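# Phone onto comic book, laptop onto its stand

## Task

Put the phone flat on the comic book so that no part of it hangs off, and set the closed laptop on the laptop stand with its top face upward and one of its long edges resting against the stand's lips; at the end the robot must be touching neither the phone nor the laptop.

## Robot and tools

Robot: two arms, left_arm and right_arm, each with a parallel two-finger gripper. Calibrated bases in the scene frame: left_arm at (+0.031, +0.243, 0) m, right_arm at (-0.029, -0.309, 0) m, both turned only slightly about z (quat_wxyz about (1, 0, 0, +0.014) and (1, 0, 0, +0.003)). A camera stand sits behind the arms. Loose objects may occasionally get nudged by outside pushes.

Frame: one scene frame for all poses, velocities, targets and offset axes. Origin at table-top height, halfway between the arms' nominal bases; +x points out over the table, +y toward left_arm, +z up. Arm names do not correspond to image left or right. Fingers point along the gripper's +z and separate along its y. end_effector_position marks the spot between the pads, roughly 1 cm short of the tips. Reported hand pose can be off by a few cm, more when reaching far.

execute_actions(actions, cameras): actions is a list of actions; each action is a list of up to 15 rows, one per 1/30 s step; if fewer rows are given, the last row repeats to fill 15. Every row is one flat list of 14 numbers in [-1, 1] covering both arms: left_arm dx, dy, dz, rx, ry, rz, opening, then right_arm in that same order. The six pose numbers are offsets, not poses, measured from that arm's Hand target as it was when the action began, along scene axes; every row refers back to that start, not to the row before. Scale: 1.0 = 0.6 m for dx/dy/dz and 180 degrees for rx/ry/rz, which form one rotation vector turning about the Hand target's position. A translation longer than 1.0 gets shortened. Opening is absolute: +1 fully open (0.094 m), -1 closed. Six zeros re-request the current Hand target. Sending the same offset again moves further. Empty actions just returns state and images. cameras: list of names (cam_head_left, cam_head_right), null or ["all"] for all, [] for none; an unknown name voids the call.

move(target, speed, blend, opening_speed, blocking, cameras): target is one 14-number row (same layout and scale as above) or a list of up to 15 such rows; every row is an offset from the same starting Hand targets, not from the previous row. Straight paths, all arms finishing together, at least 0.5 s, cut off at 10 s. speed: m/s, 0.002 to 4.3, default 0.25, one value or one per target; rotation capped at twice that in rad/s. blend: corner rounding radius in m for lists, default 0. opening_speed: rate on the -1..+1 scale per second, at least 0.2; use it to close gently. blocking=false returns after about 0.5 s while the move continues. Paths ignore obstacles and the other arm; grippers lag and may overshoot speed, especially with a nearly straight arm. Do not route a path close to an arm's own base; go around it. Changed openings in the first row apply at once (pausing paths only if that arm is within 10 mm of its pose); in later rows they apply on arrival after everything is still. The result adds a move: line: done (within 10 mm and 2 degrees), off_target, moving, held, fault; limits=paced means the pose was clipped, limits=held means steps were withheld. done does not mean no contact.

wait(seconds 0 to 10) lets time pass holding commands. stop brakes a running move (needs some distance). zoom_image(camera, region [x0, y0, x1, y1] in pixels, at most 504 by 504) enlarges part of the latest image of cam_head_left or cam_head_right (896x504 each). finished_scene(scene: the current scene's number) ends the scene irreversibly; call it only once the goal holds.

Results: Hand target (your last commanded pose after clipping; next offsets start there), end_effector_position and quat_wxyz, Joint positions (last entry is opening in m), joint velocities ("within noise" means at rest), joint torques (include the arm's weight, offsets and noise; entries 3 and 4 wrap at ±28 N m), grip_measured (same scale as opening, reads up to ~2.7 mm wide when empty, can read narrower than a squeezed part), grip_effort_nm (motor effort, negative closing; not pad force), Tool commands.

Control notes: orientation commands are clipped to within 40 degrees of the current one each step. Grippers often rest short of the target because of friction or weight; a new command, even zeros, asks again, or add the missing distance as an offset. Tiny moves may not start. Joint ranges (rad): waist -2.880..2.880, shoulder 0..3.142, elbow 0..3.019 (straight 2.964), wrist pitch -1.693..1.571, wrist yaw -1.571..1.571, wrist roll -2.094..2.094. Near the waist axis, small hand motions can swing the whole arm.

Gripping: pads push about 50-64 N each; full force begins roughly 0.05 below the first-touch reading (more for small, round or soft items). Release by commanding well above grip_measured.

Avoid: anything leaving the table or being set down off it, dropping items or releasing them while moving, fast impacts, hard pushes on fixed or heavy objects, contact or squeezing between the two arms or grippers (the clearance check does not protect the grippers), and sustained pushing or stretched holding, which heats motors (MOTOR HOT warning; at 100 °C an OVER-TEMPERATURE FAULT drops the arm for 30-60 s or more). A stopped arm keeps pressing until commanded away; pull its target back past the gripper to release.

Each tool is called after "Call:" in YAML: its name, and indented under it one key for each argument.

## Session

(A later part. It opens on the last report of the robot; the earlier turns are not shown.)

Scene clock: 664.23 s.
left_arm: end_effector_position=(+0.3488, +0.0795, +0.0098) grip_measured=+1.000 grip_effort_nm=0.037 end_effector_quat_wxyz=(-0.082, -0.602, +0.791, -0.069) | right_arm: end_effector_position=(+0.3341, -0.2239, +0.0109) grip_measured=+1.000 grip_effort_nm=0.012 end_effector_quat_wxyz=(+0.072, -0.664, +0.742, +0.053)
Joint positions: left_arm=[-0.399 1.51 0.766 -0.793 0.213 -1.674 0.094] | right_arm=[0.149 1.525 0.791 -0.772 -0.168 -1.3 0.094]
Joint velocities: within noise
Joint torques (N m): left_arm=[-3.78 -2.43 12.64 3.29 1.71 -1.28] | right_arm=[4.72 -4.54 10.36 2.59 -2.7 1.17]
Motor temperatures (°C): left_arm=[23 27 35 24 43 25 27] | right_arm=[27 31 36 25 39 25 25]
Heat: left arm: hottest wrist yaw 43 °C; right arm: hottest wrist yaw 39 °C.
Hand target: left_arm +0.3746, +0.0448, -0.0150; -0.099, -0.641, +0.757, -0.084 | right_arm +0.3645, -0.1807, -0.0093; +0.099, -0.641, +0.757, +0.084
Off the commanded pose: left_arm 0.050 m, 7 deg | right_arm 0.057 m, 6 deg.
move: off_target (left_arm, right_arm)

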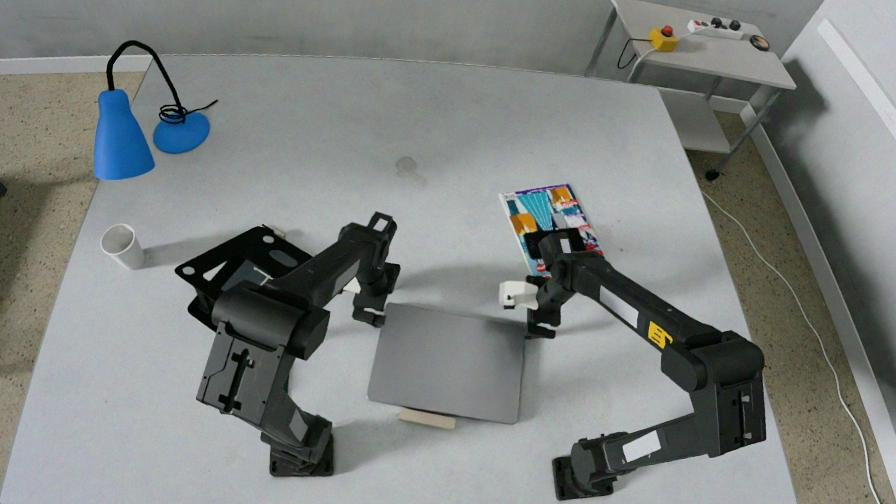

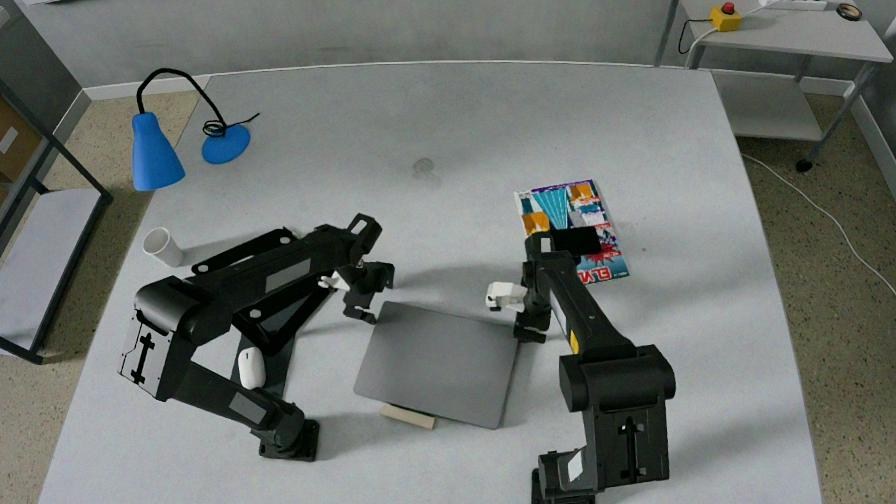

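Call:
move:
  target:
    - [0,0.16,0.0,0,0,0,1,-0.058,-0.149,0.015,0,0,0,1]
    - [-0.188,0.158,0.067,0,0,0,1,-0.261,-0.107,0.057,0,0,0,1]
    - [-0.2,0.034,0.067,0,0,0,1,-0.251,0.018,0.057,0,0,0,1]
  speed: 0.15

Call:
zoom_image:
  camera: "cam_head_left"
  region: [320, 260, 600, 460]

Scene clock: 700.17 s.
left_arm: end_effector_position=(+0.2530, +0.1013, +0.0216) grip_measured=+1.000 grip_effort_nm=0.037 end_effector_quat_wxyz=(-0.077, -0.645, +0.758, -0.061) | right_arm: end_effector_position=(+0.2056, -0.2010, +0.0220) grip_measured=+1.000 grip_effort_nm=0.007 end_effector_quat_wxyz=(+0.078, -0.639, +0.763, +0.060)
Joint positions: left_arm=[-0.469 1.219 0.529 -0.833 0.19 -1.854 0.094] | right_arm=[0.316 1.161 0.486 -0.793 -0.168 -1.064 0.094]
Joint velocities: within noise
Joint torques (N m): left_arm=[-7.36 -5.42 10.58 1.57 2.28 -0.68] | right_arm=[4.42 -4.37 8.59 1.44 -2.09 0.65]
Motor temperatures (°C): left_arm=[23 26 36 24 45 26 27] | right_arm=[27 31 38 26 48 26 25]
Heat: left arm: hottest wrist yaw 45 °C; right arm: hottest wrist yaw 48 °C.
Hand target: left_arm +0.2546, +0.0651, +0.0251; -0.099, -0.641, +0.757, -0.083 | right_arm +0.2140, -0.1699, +0.0250; +0.099, -0.641, +0.757, +0.084
Off the commanded pose: left_arm 0.036 m, 4 deg | right_arm 0.032 m, 4 deg.
move: off_target (left_arm, right_arm)

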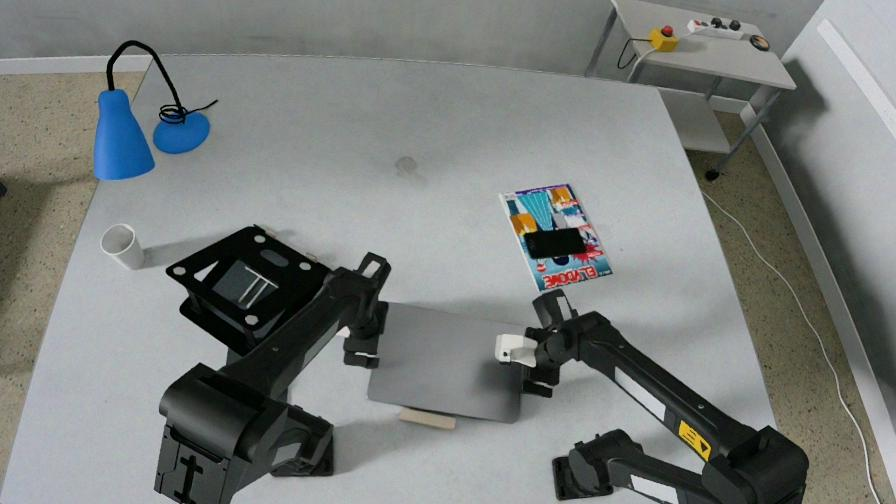

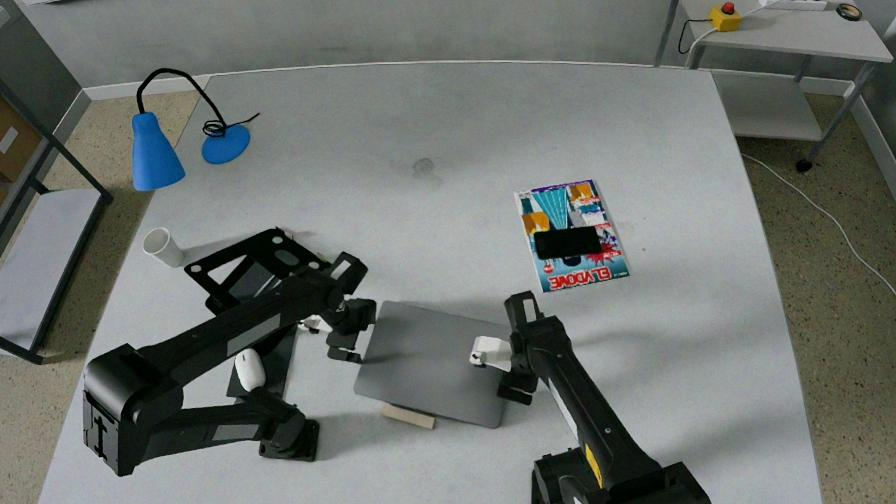

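Scaled by 1.800.

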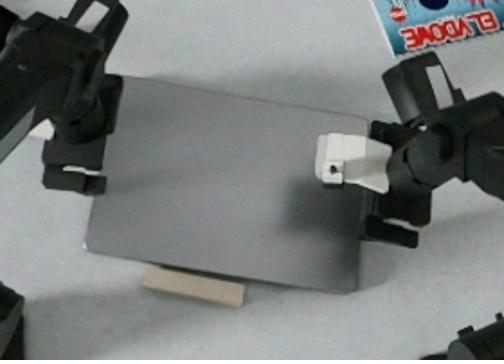

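Call:
move:
  target:
    - [-0.02,0.07,0.01,0,0,0,1,0.0,-0.06,0.01,0,0,0,1]
    - [-0.07,0.07,0.01,0,0,0,1,-0.055,-0.06,0.01,0,0,0,1]
    - [-0.08,-0.11,0.01,0,0,0,1,-0.03,0.11,0.01,0,0,0,1]
    - [-0.08,-0.11,0.11,0,0,0,1,-0.03,0.11,0.11,0,0,0,1]
  speed: 0.1

Call:
zoom_image:
  camera: "cam_head_left"
  region: [320, 260, 600, 460]

Scene clock: 707.10 s.
left_arm: end_effector_position=(+0.1929, +0.0195, +0.0668) grip_measured=+1.000 grip_effort_nm=0.037 end_effector_quat_wxyz=(-0.132, -0.609, +0.780, -0.053) | right_arm: end_effector_position=(+0.1810, -0.1195, +0.0681) grip_measured=+1.000 grip_effort_nm=0.012 end_effector_quat_wxyz=(+0.073, -0.638, +0.762, +0.085)
Joint positions: left_arm=[-0.796 1.144 0.606 -0.963 0.277 -2.103 0.094] | right_arm=[0.622 1.116 0.597 -0.915 -0.18 -0.756 0.094]
Joint velocities: within noise
Joint torques (N m): left_arm=[-2.14 -7.53 14.86 0.17 0.08 -0.06] | right_arm=[1.44 -7.88 11.34 0.12 -0.18 0.21]
Motor temperatures (°C): left_arm=[23 26 37 24 45 26 27] | right_arm=[27 31 39 26 45 26 25]
Heat: left arm: hottest wrist yaw 45 °C; right arm: hottest wrist yaw 45 °C.
Hand target: left_arm +0.2067, -0.0009, +0.0912; -0.099, -0.641, +0.757, -0.084 | right_arm +0.1959, -0.1039, +0.0909; +0.099, -0.641, +0.757, +0.084
Off the commanded pose: left_arm 0.034 m, 7 deg | right_arm 0.032 m, 3 deg.
joint sent to its limit (left arm) — joint 6 (wrist roll), lower limit. The joint targets are off in orientation, not in position.
move: off_target (left_arm, right_arm)

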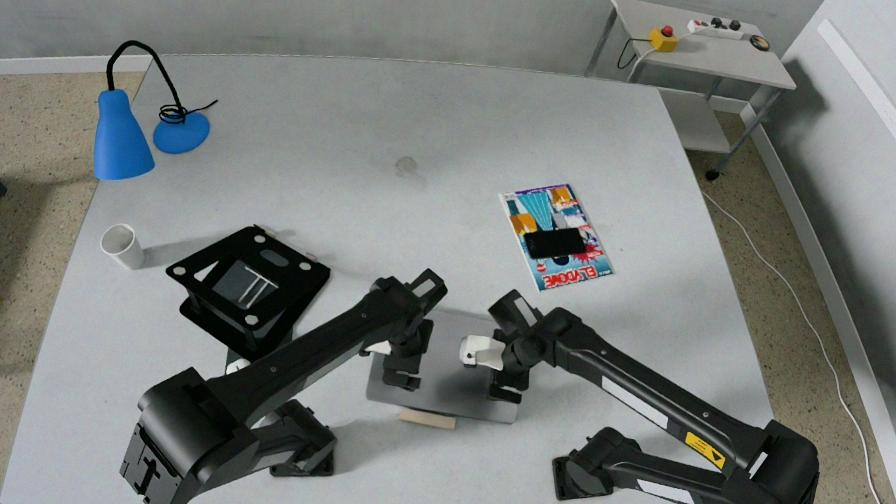

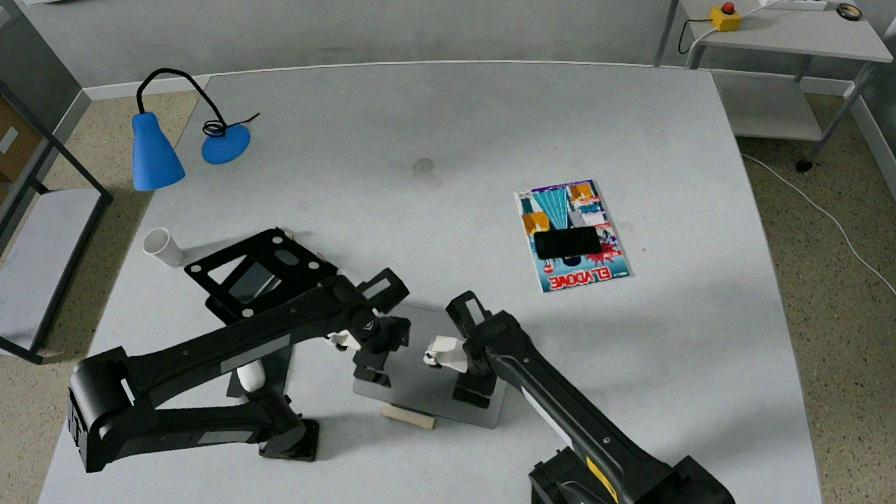

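Scaled by 1.800.

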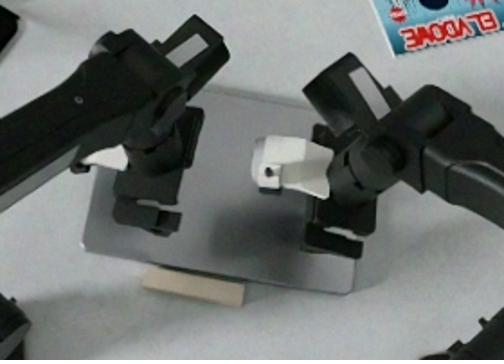

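Call:
move:
  target: [0,0,0.0,0,0,0,1,0,0,-0.095,0,0,0,1]
  speed: 0.08

Call:
zoom_image:
  camera: "cam_head_left"
  region: [360, 360, 440, 420]

Scene clock: 713.27 s.
left_arm: end_effector_position=(+0.1928, +0.0195, +0.0668) grip_measured=+1.000 grip_effort_nm=0.042 end_effector_quat_wxyz=(-0.132, -0.609, +0.780, -0.053) | right_arm: end_effector_position=(+0.2010, -0.1050, +0.0420) grip_measured=+1.000 grip_effort_nm=0.012 end_effector_quat_wxyz=(+0.107, -0.639, +0.757, +0.083)
Joint positions: left_arm=[-0.796 1.144 0.606 -0.963 0.277 -2.103 0.094] | right_arm=[0.622 1.202 0.568 -0.733 -0.18 -0.756 0.094]
Joint velocities: within noise
Joint torques (N m): left_arm=[-2.73 -8.35 14.57 0.02 0.15 -0.07] | right_arm=[1.44 -6.53 6.26 0.85 -0.14 0.22]
Motor temperatures (°C): left_arm=[23 26 38 24 43 25 27] | right_arm=[27 31 39 25 42 25 25]
Heat: left arm: hottest wrist yaw 43 °C; right arm: hottest wrist yaw 42 °C.
Hand target: left_arm +0.2067, -0.0009, +0.0912; -0.099, -0.641, +0.757, -0.084 | right_arm +0.1958, -0.1039, +0.0338; +0.099, -0.641, +0.757, +0.084
Off the commanded pose: left_arm 0.035 m, 7 deg | right_arm 0.010 m, 1 deg.
joint sent to its limit (left arm) — joint 6 (wrist roll), lower limit. The joint targets are off in orientation, not in position.
move: off_target (left_arm)

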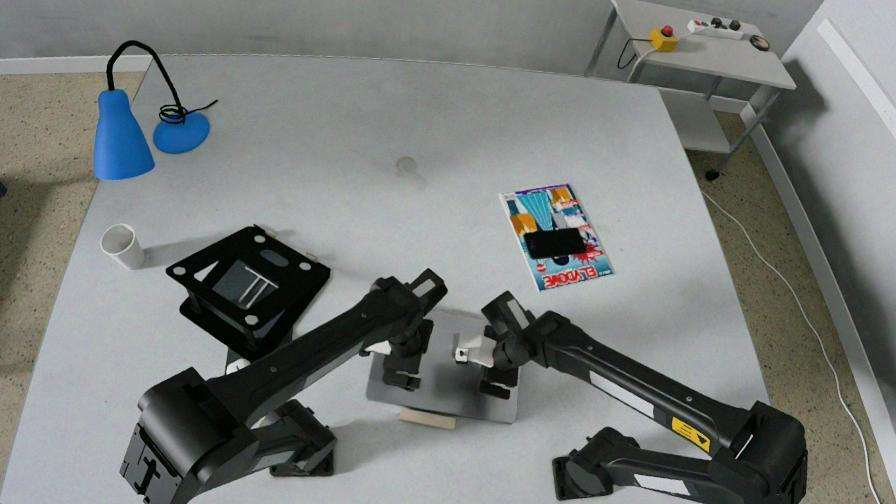

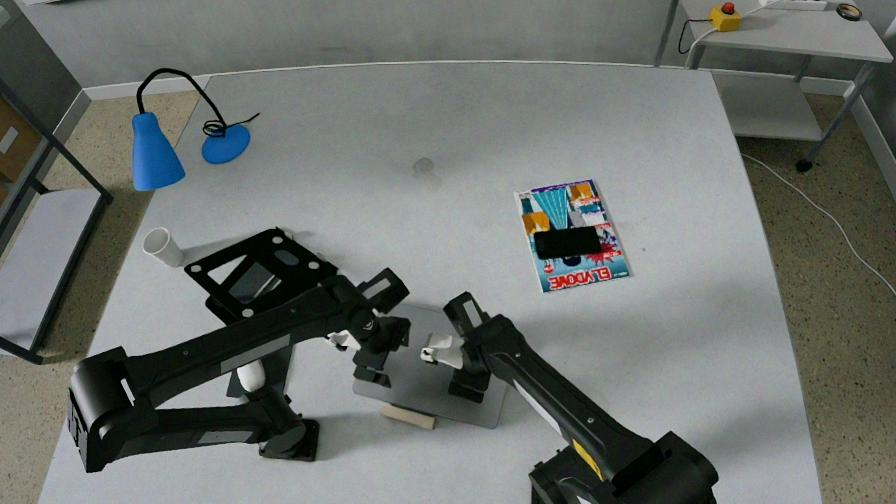

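Scaled by 6.300.

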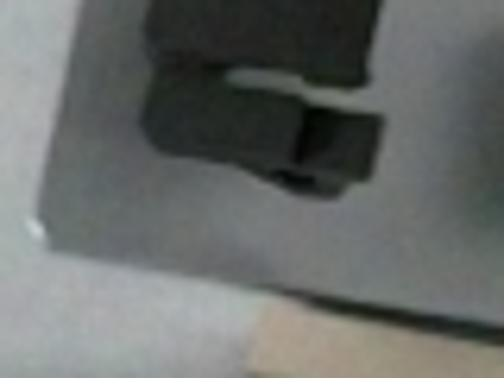

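Call:
move:
  target: [0,0,0.0,0,0,0,1,0,0,-0.03,0,0,0,1]
  speed: 0.05
  cameras: []

Call:
move:
  target: [0,0,0.0,0,0,0,1,0,0,-0.02,0,0,0,1]
  speed: 0.05
  cameras: []

Scene clock: 716.20 s.
left_arm: end_effector_position=(+0.1928, +0.0195, +0.0668) grip_measured=+1.000 grip_effort_nm=0.037 end_effector_quat_wxyz=(-0.132, -0.609, +0.780, -0.053) | right_arm: end_effector_position=(+0.2019, -0.1040, +0.0304) grip_measured=+1.000 grip_effort_nm=0.012 end_effector_quat_wxyz=(+0.110, -0.639, +0.757, +0.083)
Joint positions: left_arm=[-0.796 1.144 0.606 -0.963 0.277 -2.103 0.094] | right_arm=[0.622 1.23 0.55 -0.682 -0.182 -0.755 0.094]
Joint velocities: within noise
Joint torques (N m): left_arm=[-2.84 -8.29 14.45 0.02 0.13 -0.08] | right_arm=[1.44 -5.77 5.48 1.48 -0.08 0.21]
Motor temperatures (°C): left_arm=[23 26 39 24 43 25 27] | right_arm=[27 31 39 25 41 25 25]
Heat: left arm: hottest wrist yaw 43 °C; right arm: hottest wrist yaw 41 °C.
Hand target: left_arm +0.2067, -0.0009, +0.0912; -0.099, -0.641, +0.757, -0.084 | right_arm +0.1960, -0.1039, +0.0159; +0.099, -0.641, +0.757, +0.084
Off the commanded pose: left_arm 0.035 m, 7 deg | right_arm 0.016 m, 1 deg.
joint sent to its limit (left arm) — joint 6 (wrist roll), lower limit. The joint targets are off in orientation, not in position.
move: off_target (left_arm, right_arm)
No camera images: "cameras" was empty.

Scene clock: 717.00 s.
left_arm: end_effector_position=(+0.1928, +0.0195, +0.0668) grip_measured=+1.000 grip_effort_nm=0.037 end_effector_quat_wxyz=(-0.132, -0.609, +0.780, -0.053) | right_arm: end_effector_position=(+0.2017, -0.1035, +0.0291) grip_measured=+1.000 grip_effort_nm=0.007 end_effector_quat_wxyz=(+0.113, -0.640, +0.755, +0.084)
Joint positions: left_arm=[-0.796 1.144 0.606 -0.963 0.277 -2.103 0.094] | right_arm=[0.622 1.23 0.545 -0.67 -0.185 -0.759 0.094]
Joint velocities: within noise
Joint torques (N m): left_arm=[-2.26 -7.88 14.56 -0.2 0.15 -0.04] | right_arm=[1.38 -3.6 4.68 2.44 0.08 0.22]
Motor temperatures (°C): left_arm=[23 26 39 24 42 25 27] | right_arm=[27 31 39 25 41 25 25]
Heat: left arm: hottest wrist yaw 42 °C; right arm: hottest wrist yaw 41 °C.
Hand target: left_arm +0.2067, -0.0009, +0.0912; -0.099, -0.641, +0.757, -0.084 | right_arm +0.1959, -0.1039, +0.0039; +0.099, -0.641, +0.757, +0.084
Off the commanded pose: left_arm 0.035 m, 7 deg | right_arm 0.026 m, 2 deg.
joint sent to its limit (left arm) — joint 6 (wrist roll), lower limit. The joint targets are off in orientation, not in position.
move: off_target (left_arm, right_arm)
No camera images: "cameras" was empty.

Call:
zoom_image:
  camera: "cam_head_left"
  region: [340, 280, 560, 440]

Call:
move:
  target: [-0.05,0.08,0.1,0,0,0,1,0,-0.1,0.15,0,0,0,1]

Call:
zoom_image:
  camera: "cam_head_left"
  region: [340, 280, 560, 440]

Scaled by 2.291.

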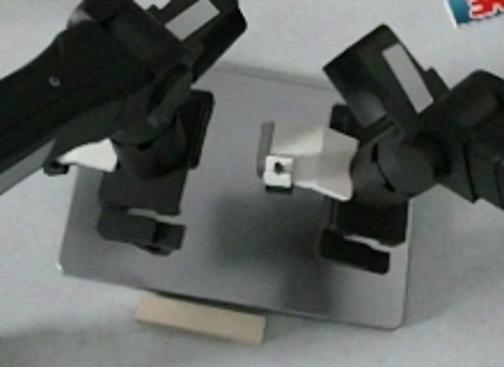

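Scene clock: 722.33 s.
left_arm: end_effector_position=(+0.1584, +0.0597, +0.1217) grip_measured=+1.000 grip_effort_nm=0.037 end_effector_quat_wxyz=(-0.127, -0.616, +0.776, -0.049) | right_arm: end_effector_position=(+0.1753, -0.1704, +0.0708) grip_measured=+1.000 grip_effort_nm=0.012 end_effector_quat_wxyz=(+0.071, -0.641, +0.759, +0.091)
Joint positions: left_arm=[-0.782 0.889 0.613 -1.232 0.266 -2.103 0.094] | right_arm=[0.446 1.021 0.545 -1 -0.212 -0.943 0.094]
Joint velocities: within noise
Joint torques (N m): left_arm=[-0.32 -4.6 16.49 0.01 -0.07 -0.03] | right_arm=[-0.38 -6.59 11.43 -0.08 -0.23 0.06]
Motor temperatures (°C): left_arm=[23 26 40 24 41 25 27] | right_arm=[27 31 38 25 40 25 25]
Heat: left arm: hottest wrist yaw 41 °C; right arm: hottest wrist yaw 40 °C.
Hand target: left_arm +0.1767, +0.0471, +0.1511; -0.099, -0.641, +0.757, -0.083 | right_arm +0.1959, -0.1639, +0.0939; +0.099, -0.641, +0.757, +0.084
Off the commanded pose: left_arm 0.037 m, 6 deg | right_arm 0.032 m, 3 deg.
joint sent to its limit (left arm) — joint 6 (wrist roll), lower limit. The joint targets are off in orientation, not in position.
move: off_target (left_arm, right_arm)

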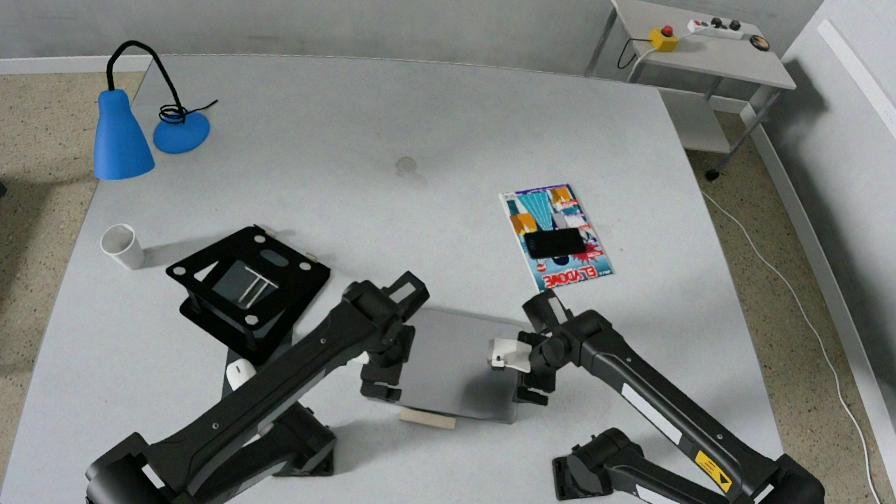

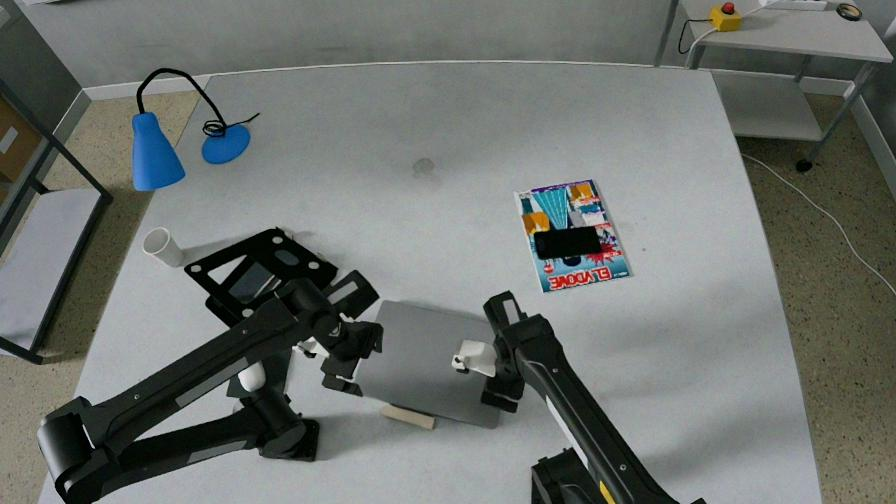

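Scaled by 2.291.

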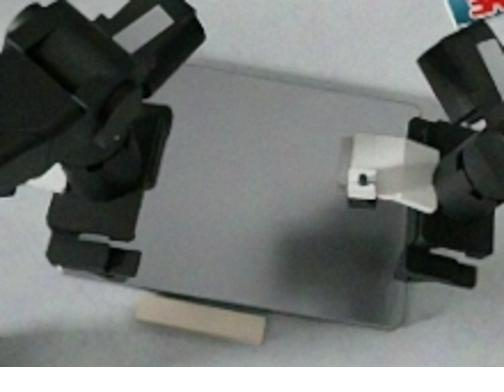

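Call:
move:
  target:
    - [0,0.1,0,0,0,0,1,-0.055,0.03,0,0,0,0,-1]
    - [0,0.1,0,0,0,0,1,-0.055,0.03,-0.14,0,0,0,-1]
  speed: [0.2,0.07]

Call:
move:
  target:
    - [0,0,0,0,0,0,1,0.0,0.0,0.08,0,0,0,-1]
    - [0,0,0,0,0,0,1,0.25,0.03,0.08,0,0,0,-1]
    - [0,0,0,0,0,0,1,0.25,0.03,-0.01,0,0,0,-1]
  speed: [0.2,0.2,0.07]

Scene clock: 730.87 s.
left_arm: end_effector_position=(+0.1720, +0.1071, +0.1426) grip_measured=+1.000 grip_effort_nm=0.037 end_effector_quat_wxyz=(-0.101, -0.639, +0.758, -0.076) | right_arm: end_effector_position=(+0.1708, -0.1438, +0.0297) grip_measured=-0.991 grip_effort_nm=-0.491 end_effector_quat_wxyz=(+0.116, -0.639, +0.756, +0.083)
Joint positions: left_arm=[-0.579 0.758 0.613 -1.343 0.239 -1.961 0.094] | right_arm=[0.557 1.066 0.433 -0.728 -0.197 -0.82 0]
Joint velocities: within noise
Joint torques (N m): left_arm=[-0.15 -2.73 12.41 0.01 0.23 0.1] | right_arm=[1.44 -2.26 4.98 1.77 0.01 0.2]
Motor temperatures (°C): left_arm=[23 26 41 24 40 25 27] | right_arm=[27 31 38 25 38 25 25]
Heat: left arm: hottest elbow 41 °C; right arm: hottest elbow 38 °C.
Hand target: left_arm +0.1767, +0.1072, +0.1511; -0.099, -0.641, +0.757, -0.083 | right_arm +0.1630, -0.1459, +0.0099; +0.099, -0.641, +0.757, +0.084
Off the commanded pose: left_arm 0.010 m, 1 deg | right_arm 0.021 m, 2 deg.
move: off_target (right_arm)

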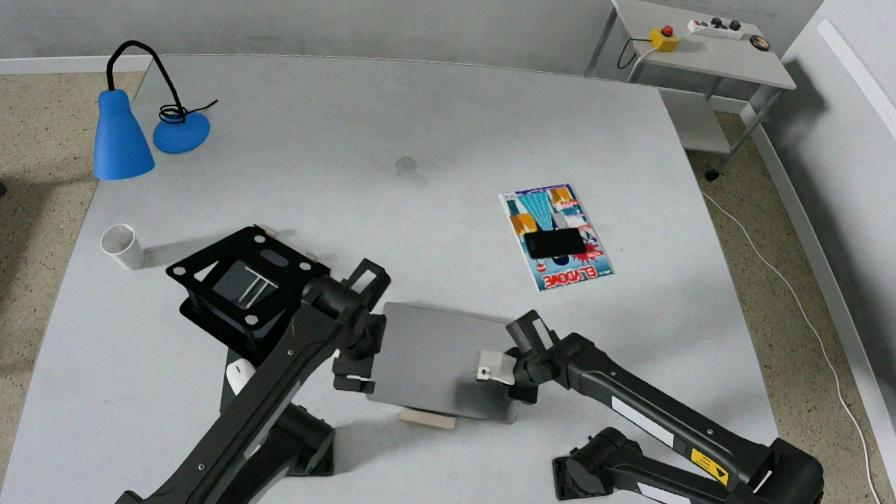

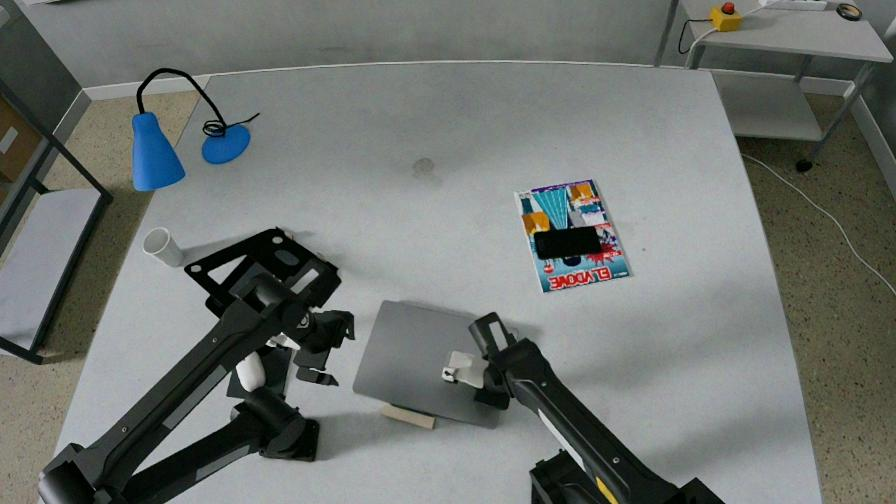

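Scene clock: 733.33 s.
left_arm: end_effector_position=(+0.1720, +0.1071, +0.1426) grip_measured=+1.000 grip_effort_nm=0.037 end_effector_quat_wxyz=(-0.101, -0.639, +0.758, -0.076) | right_arm: end_effector_position=(+0.3090, -0.1245, +0.0294) grip_measured=-0.991 grip_effort_nm=-0.486 end_effector_quat_wxyz=(+0.114, -0.642, +0.754, +0.084)
Joint positions: left_arm=[-0.579 0.758 0.613 -1.343 0.239 -1.961 0.094] | right_arm=[0.395 1.464 0.768 -0.704 -0.228 -0.991 0]
Joint velocities: within noise
Joint torques (N m): left_arm=[-0.21 -2.43 12.14 0.17 0.17 0.12] | right_arm=[-0.09 -6.77 6.32 1.73 0.04 0.08]
Motor temperatures (°C): left_arm=[23 26 41 24 40 25 27] | right_arm=[27 31 38 25 38 25 25]
Heat: left arm: hottest elbow 41 °C; right arm: hottest elbow 38 °C.
Hand target: left_arm +0.1767, +0.1071, +0.1511; -0.099, -0.641, +0.757, -0.083 | right_arm +0.3130, -0.1279, +0.0039; +0.099, -0.641, +0.757, +0.084
Off the commanded pose: left_arm 0.010 m, 1 deg | right_arm 0.026 m, 2 deg.
move: off_target (right_arm)

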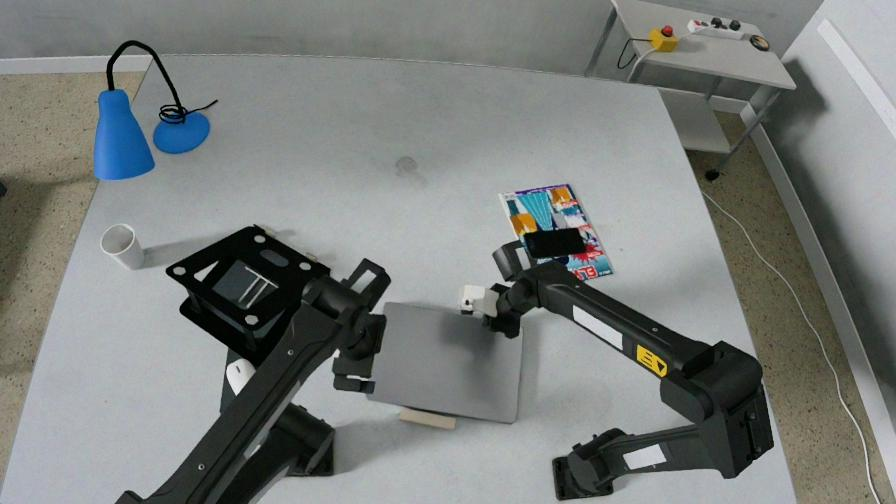

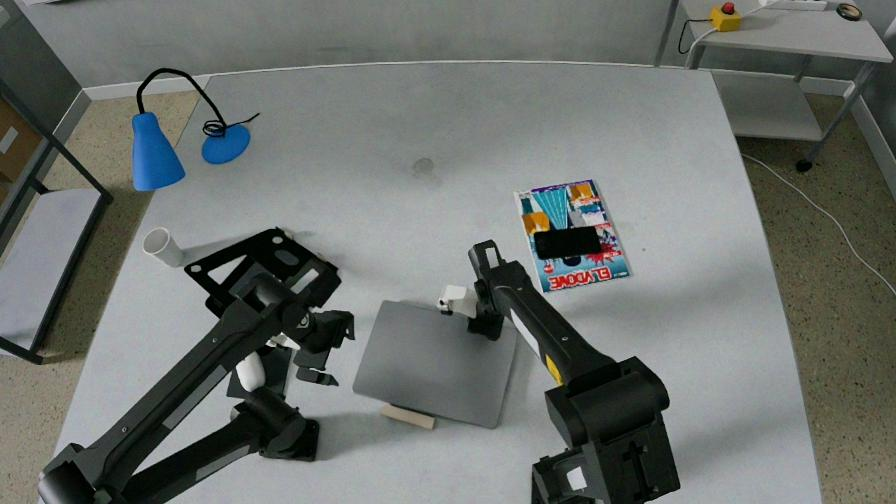

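Call:
move:
  target:
    - [0.02,-0.17,0,0,0,0,-1,-0.1,-0.2,0.15,0,0,0,-1]
    - [0.02,-0.17,-0.22,0,0,0,-1,-0.1,-0.2,0.15,0,0,0,-1]
  speed: [0.2,0.07]

Call:
zoom_image:
  camera: "cam_head_left"
  region: [340, 280, 560, 440]

Scene clock: 741.10 s.
left_arm: end_effector_position=(+0.1935, +0.0076, +0.0280) grip_measured=-0.981 grip_effort_nm=-0.994 end_effector_quat_wxyz=(-0.134, -0.594, +0.789, -0.081) | right_arm: end_effector_position=(+0.2561, -0.2442, +0.0928) grip_measured=-0.991 grip_effort_nm=-0.491 end_effector_quat_wxyz=(+0.100, -0.643, +0.755, +0.083)
Joint positions: left_arm=[-0.819 1.221 0.532 -0.753 0.288 -2.1 0.001] | right_arm=[0.072 1.156 0.695 -1.046 -0.252 -1.325 0]
Joint velocities: within noise
Joint torques (N m): left_arm=[-2.61 -6.36 7.02 1.51 0.01 -0.06] | right_arm=[-0.32 -8.7 7.15 -0.13 -0.26 0.08]
Motor temperatures (°C): left_arm=[23 26 40 24 39 25 27] | right_arm=[27 31 38 25 37 25 25]
Heat: left arm: hottest elbow 40 °C; right arm: hottest elbow 38 °C.
Hand target: left_arm +0.1888, +0.0052, +0.0191; -0.099, -0.641, +0.756, -0.083 | right_arm +0.2530, -0.2479, +0.0939; +0.099, -0.641, +0.757, +0.084
Off the commanded pose: left_arm 0.010 m, 8 deg | right_arm 0.005 m, 0 deg.
joint sent to its limit (left arm) — joint 6 (wrist roll), lower limit. The joint targets are off in orientation, not in position.
move: off_target (left_arm)

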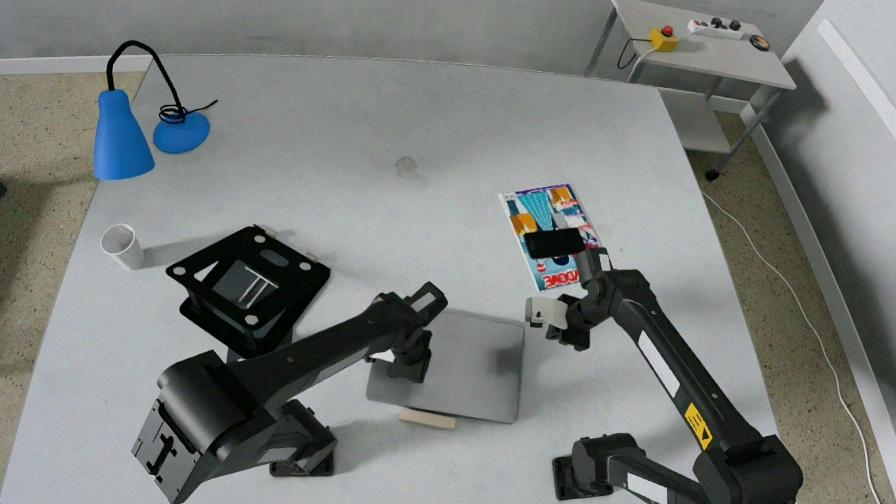

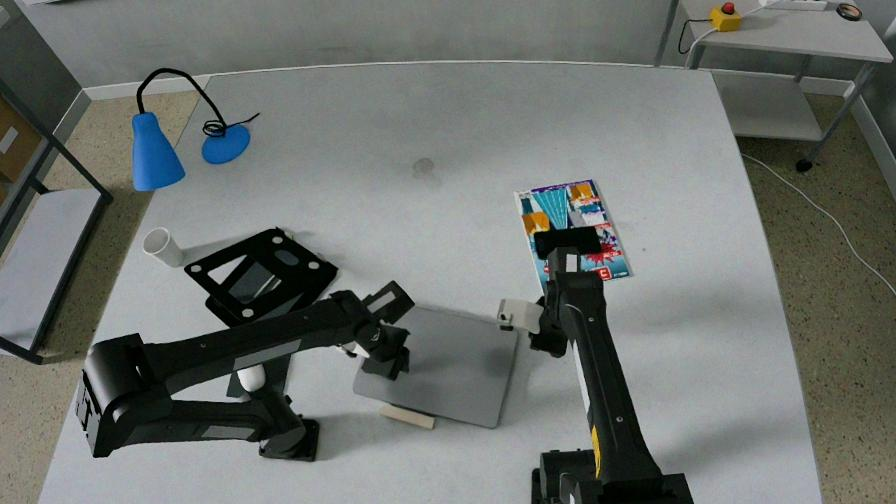

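Scaled by 2.291.

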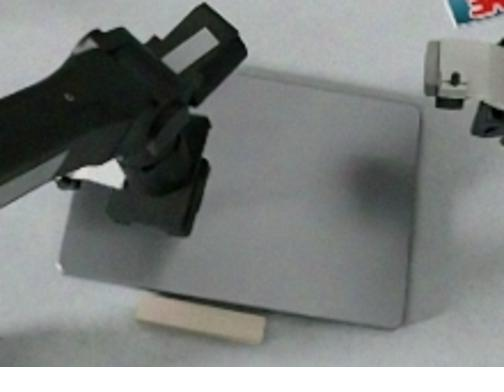

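Call:
move:
  target:
    - [0,0.05,0.15,0,0,0,1,-0.088,-0.087,0.01,0,0,0,1]
    - [0.085,0.266,0.135,-0.109,0.019,0,1,-0.13,-0.053,-0.057,0.109,-0.019,0,1]
    - [0.085,0.266,-0.055,-0.109,0.019,0,1,-0.13,-0.053,-0.173,0.109,-0.019,0,1]
    - [0.072,0.075,-0.055,-0.109,0.019,0,1,-0.1,0.163,-0.173,0.109,-0.019,0,1]
  speed: [0.2,0.25,0.12,0.12]

Call:
zoom_image:
  camera: "cam_head_left"
  region: [320, 260, 600, 460]

Scene clock: 761.00 s.
left_arm: end_effector_position=(+0.2500, +0.1027, +0.0099) grip_measured=+0.999 grip_effort_nm=0.071 end_effector_quat_wxyz=(-0.188, -0.629, +0.733, -0.180) | right_arm: end_effector_position=(+0.2014, -0.2033, +0.0145) grip_measured=+0.999 grip_effort_nm=0.032 end_effector_quat_wxyz=(+0.216, -0.623, +0.738, +0.143)
Joint positions: left_arm=[-0.255 1.245 0.434 -0.684 0.522 -1.665 0.094] | right_arm=[0.106 1.107 0.35 -0.594 -0.48 -1.236 0.094]
Joint velocities: within noise
Joint torques (N m): left_arm=[-10.87 -2.02 3.75 4.75 3.19 -1.16] | right_arm=[9.88 0.21 3.84 4.6 -3 1.27]
Motor temperatures (°C): left_arm=[23 26 38 24 39 25 27] | right_arm=[27 31 37 25 37 25 25]
Heat: left arm: hottest wrist yaw 39 °C; right arm: hottest elbow 37 °C.
Hand target: left_arm +0.2319, +0.0501, -0.0139; -0.230, -0.617, +0.728, -0.192 | right_arm +0.1931, -0.1501, -0.0098; +0.230, -0.616, +0.728, +0.193
Off the commanded pose: left_arm 0.060 m, 5 deg | right_arm 0.059 m, 6 deg.
move: off_target (left_arm, right_arm)

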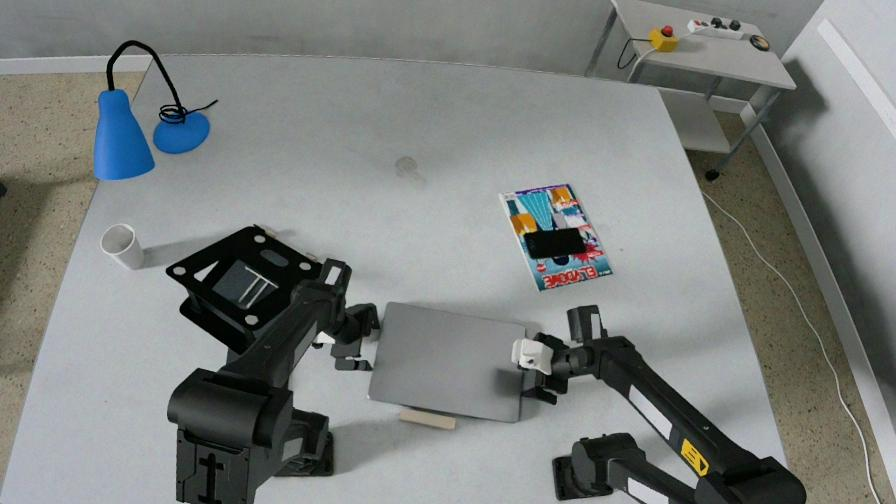

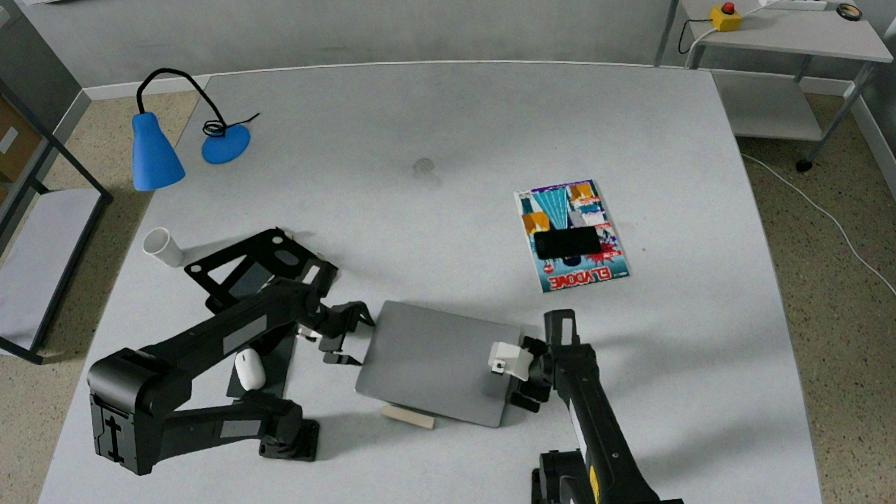

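Scaled by 1.800.

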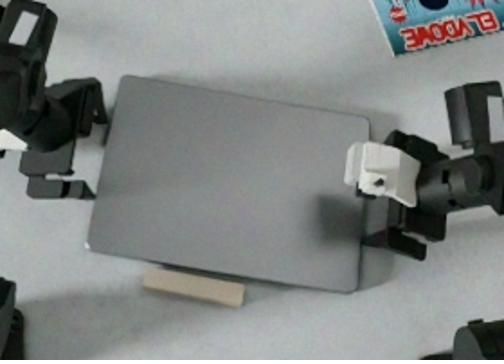

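Call:
move:
  target:
    - [-0.02,-0.115,0,0,0,0,1,0.02,0.115,0,0,0,0,1]
    - [-0.02,-0.115,0.15,0,0,0,1,0.02,0.115,0.15,0,0,0,1]
  speed: 0.08

Call:
zoom_image:
  camera: "cam_head_left"
  region: [320, 260, 600, 460]

Scene clock: 767.73 s.
left_arm: end_effector_position=(+0.2134, +0.1077, +0.0187) grip_measured=+0.999 grip_effort_nm=0.076 end_effector_quat_wxyz=(-0.118, -0.634, +0.762, -0.058) | right_arm: end_effector_position=(+0.1612, -0.1902, +0.0227) grip_measured=+0.999 grip_effort_nm=0.061 end_effector_quat_wxyz=(+0.092, -0.629, +0.764, +0.113)
Joint positions: left_arm=[-0.462 1.144 0.455 -0.879 0.264 -1.82 0.094] | right_arm=[0.345 1.041 0.399 -0.827 -0.275 -1.013 0.094]
Joint velocities: within noise
Joint torques (N m): left_arm=[-10.4 -8.82 17.14 1.81 7.69 -1.38] | right_arm=[7.36 -8.29 14.49 3.19 -7.7 1.07]
Motor temperatures (°C): left_arm=[23 26 38 24 57 26 27] | right_arm=[27 31 37 26 54 25 25]
Heat: left arm: hottest wrist yaw 57 °C; right arm: hottest wrist yaw 54 °C.
Hand target: left_arm +0.2199, -0.0189, +0.0762; -0.230, -0.617, +0.728, -0.192 | right_arm +0.2049, -0.0811, +0.0801; +0.229, -0.617, +0.728, +0.193
Off the commanded pose: left_arm 0.139 m, 20 deg | right_arm 0.131 m, 19 deg.
move: off_target (left_arm, right_arm)

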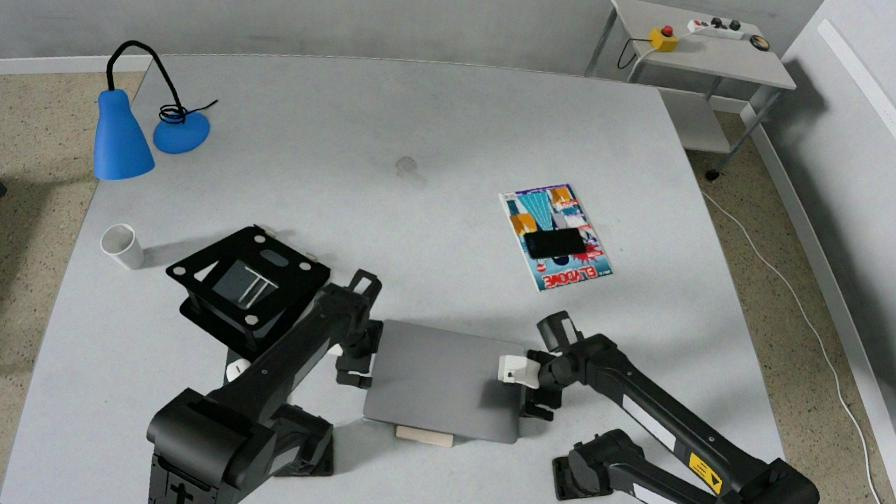

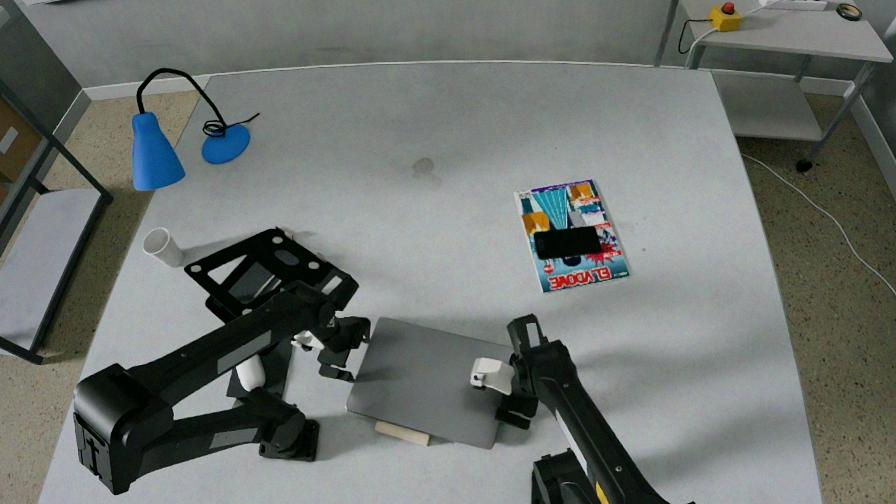

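Scaled by 1.800.

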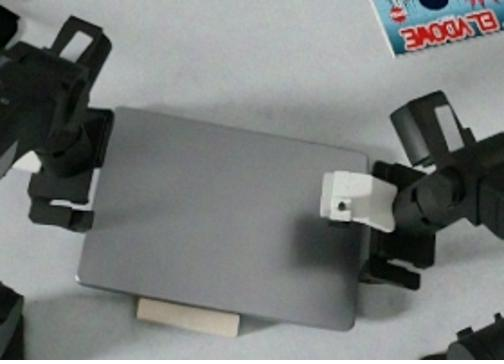

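Call:
move:
  target: [0,0.0,0.1,0,0,0,1,0,0.0,0.1,0,0,0,1]
  speed: 0.12

Call:
zoom_image:
  camera: "cam_head_left"
  region: [320, 260, 600, 460]

Scene clock: 774.43 s.
left_arm: end_effector_position=(+0.1729, +0.1013, +0.0552) grip_measured=+0.999 grip_effort_nm=0.061 end_effector_quat_wxyz=(-0.182, -0.617, +0.764, -0.052) | right_arm: end_effector_position=(+0.1089, -0.1930, +0.0482) grip_measured=+0.999 grip_effort_nm=0.037 end_effector_quat_wxyz=(+0.043, -0.612, +0.772, +0.167)
Joint positions: left_arm=[-0.485 1.007 0.467 -1.092 0.376 -1.803 0.094] | right_arm=[0.366 0.9 0.399 -1.086 -0.346 -0.972 0.094]
Joint velocities: within noise
Joint torques (N m): left_arm=[-8.64 -7.82 24.84 2.07 7.69 -1.59] | right_arm=[4.48 -7.82 21.87 3.69 -6.01 0.62]
Motor temperatures (°C): left_arm=[23 26 40 24 88 26 27] | right_arm=[27 31 39 26 81 25 25]
Heat: left arm: hottest wrist yaw 88 °C; right arm: hottest wrist yaw 81 °C. Fold the left arm in close to its base, or ease its load, before you think long.
Hand target: left_arm +0.2199, -0.0190, +0.1363; -0.230, -0.617, +0.728, -0.192 | right_arm +0.2049, -0.0812, +0.1401; +0.229, -0.616, +0.728, +0.193
Off the commanded pose: left_arm 0.152 m, 17 deg | right_arm 0.174 m, 22 deg.
MOTOR HOT: joint 5 (wrist yaw) of the left arm reports 88 °C; the controller stops that arm at 100 °C. To cool a motor, set the load down, stop pushing, or move to a pose that needs little force.
move: off_target (left_arm, right_arm)

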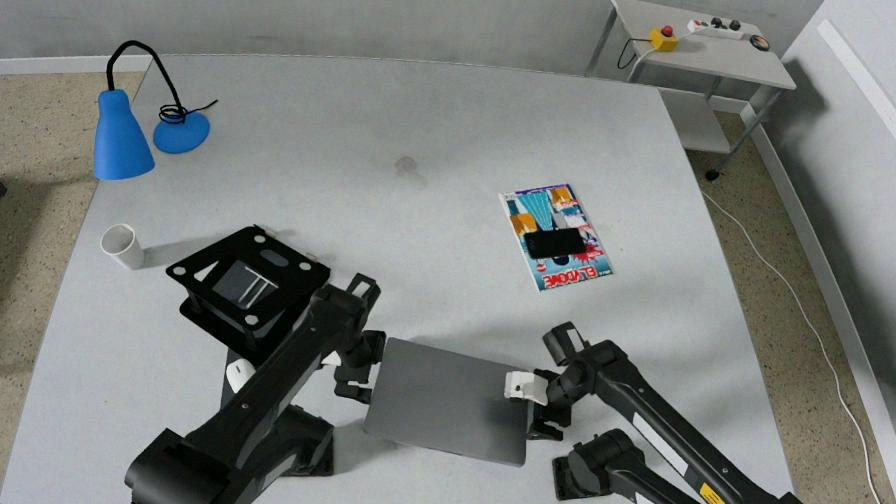

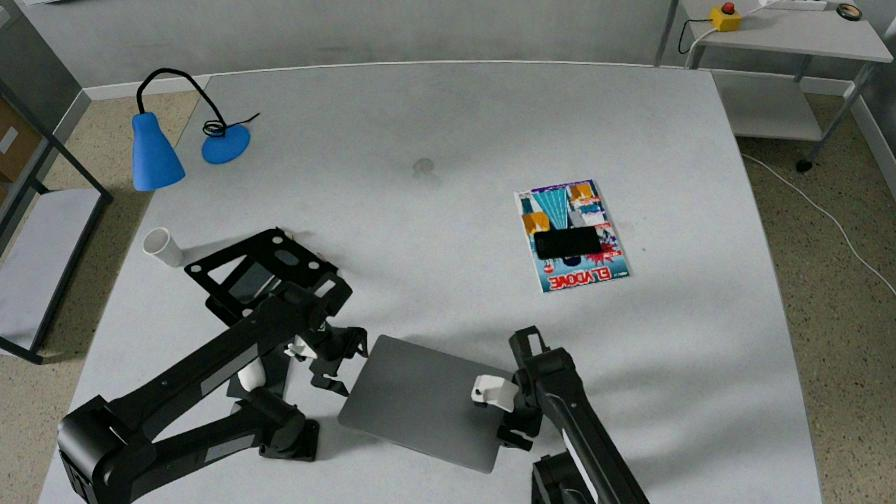

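Scaled by 1.800.

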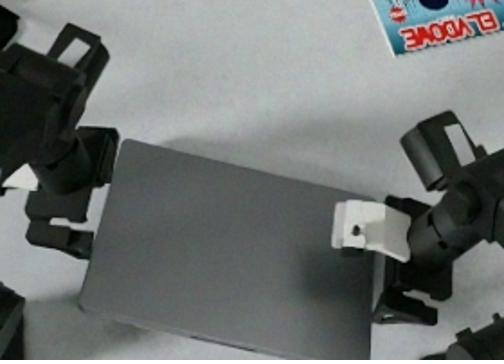

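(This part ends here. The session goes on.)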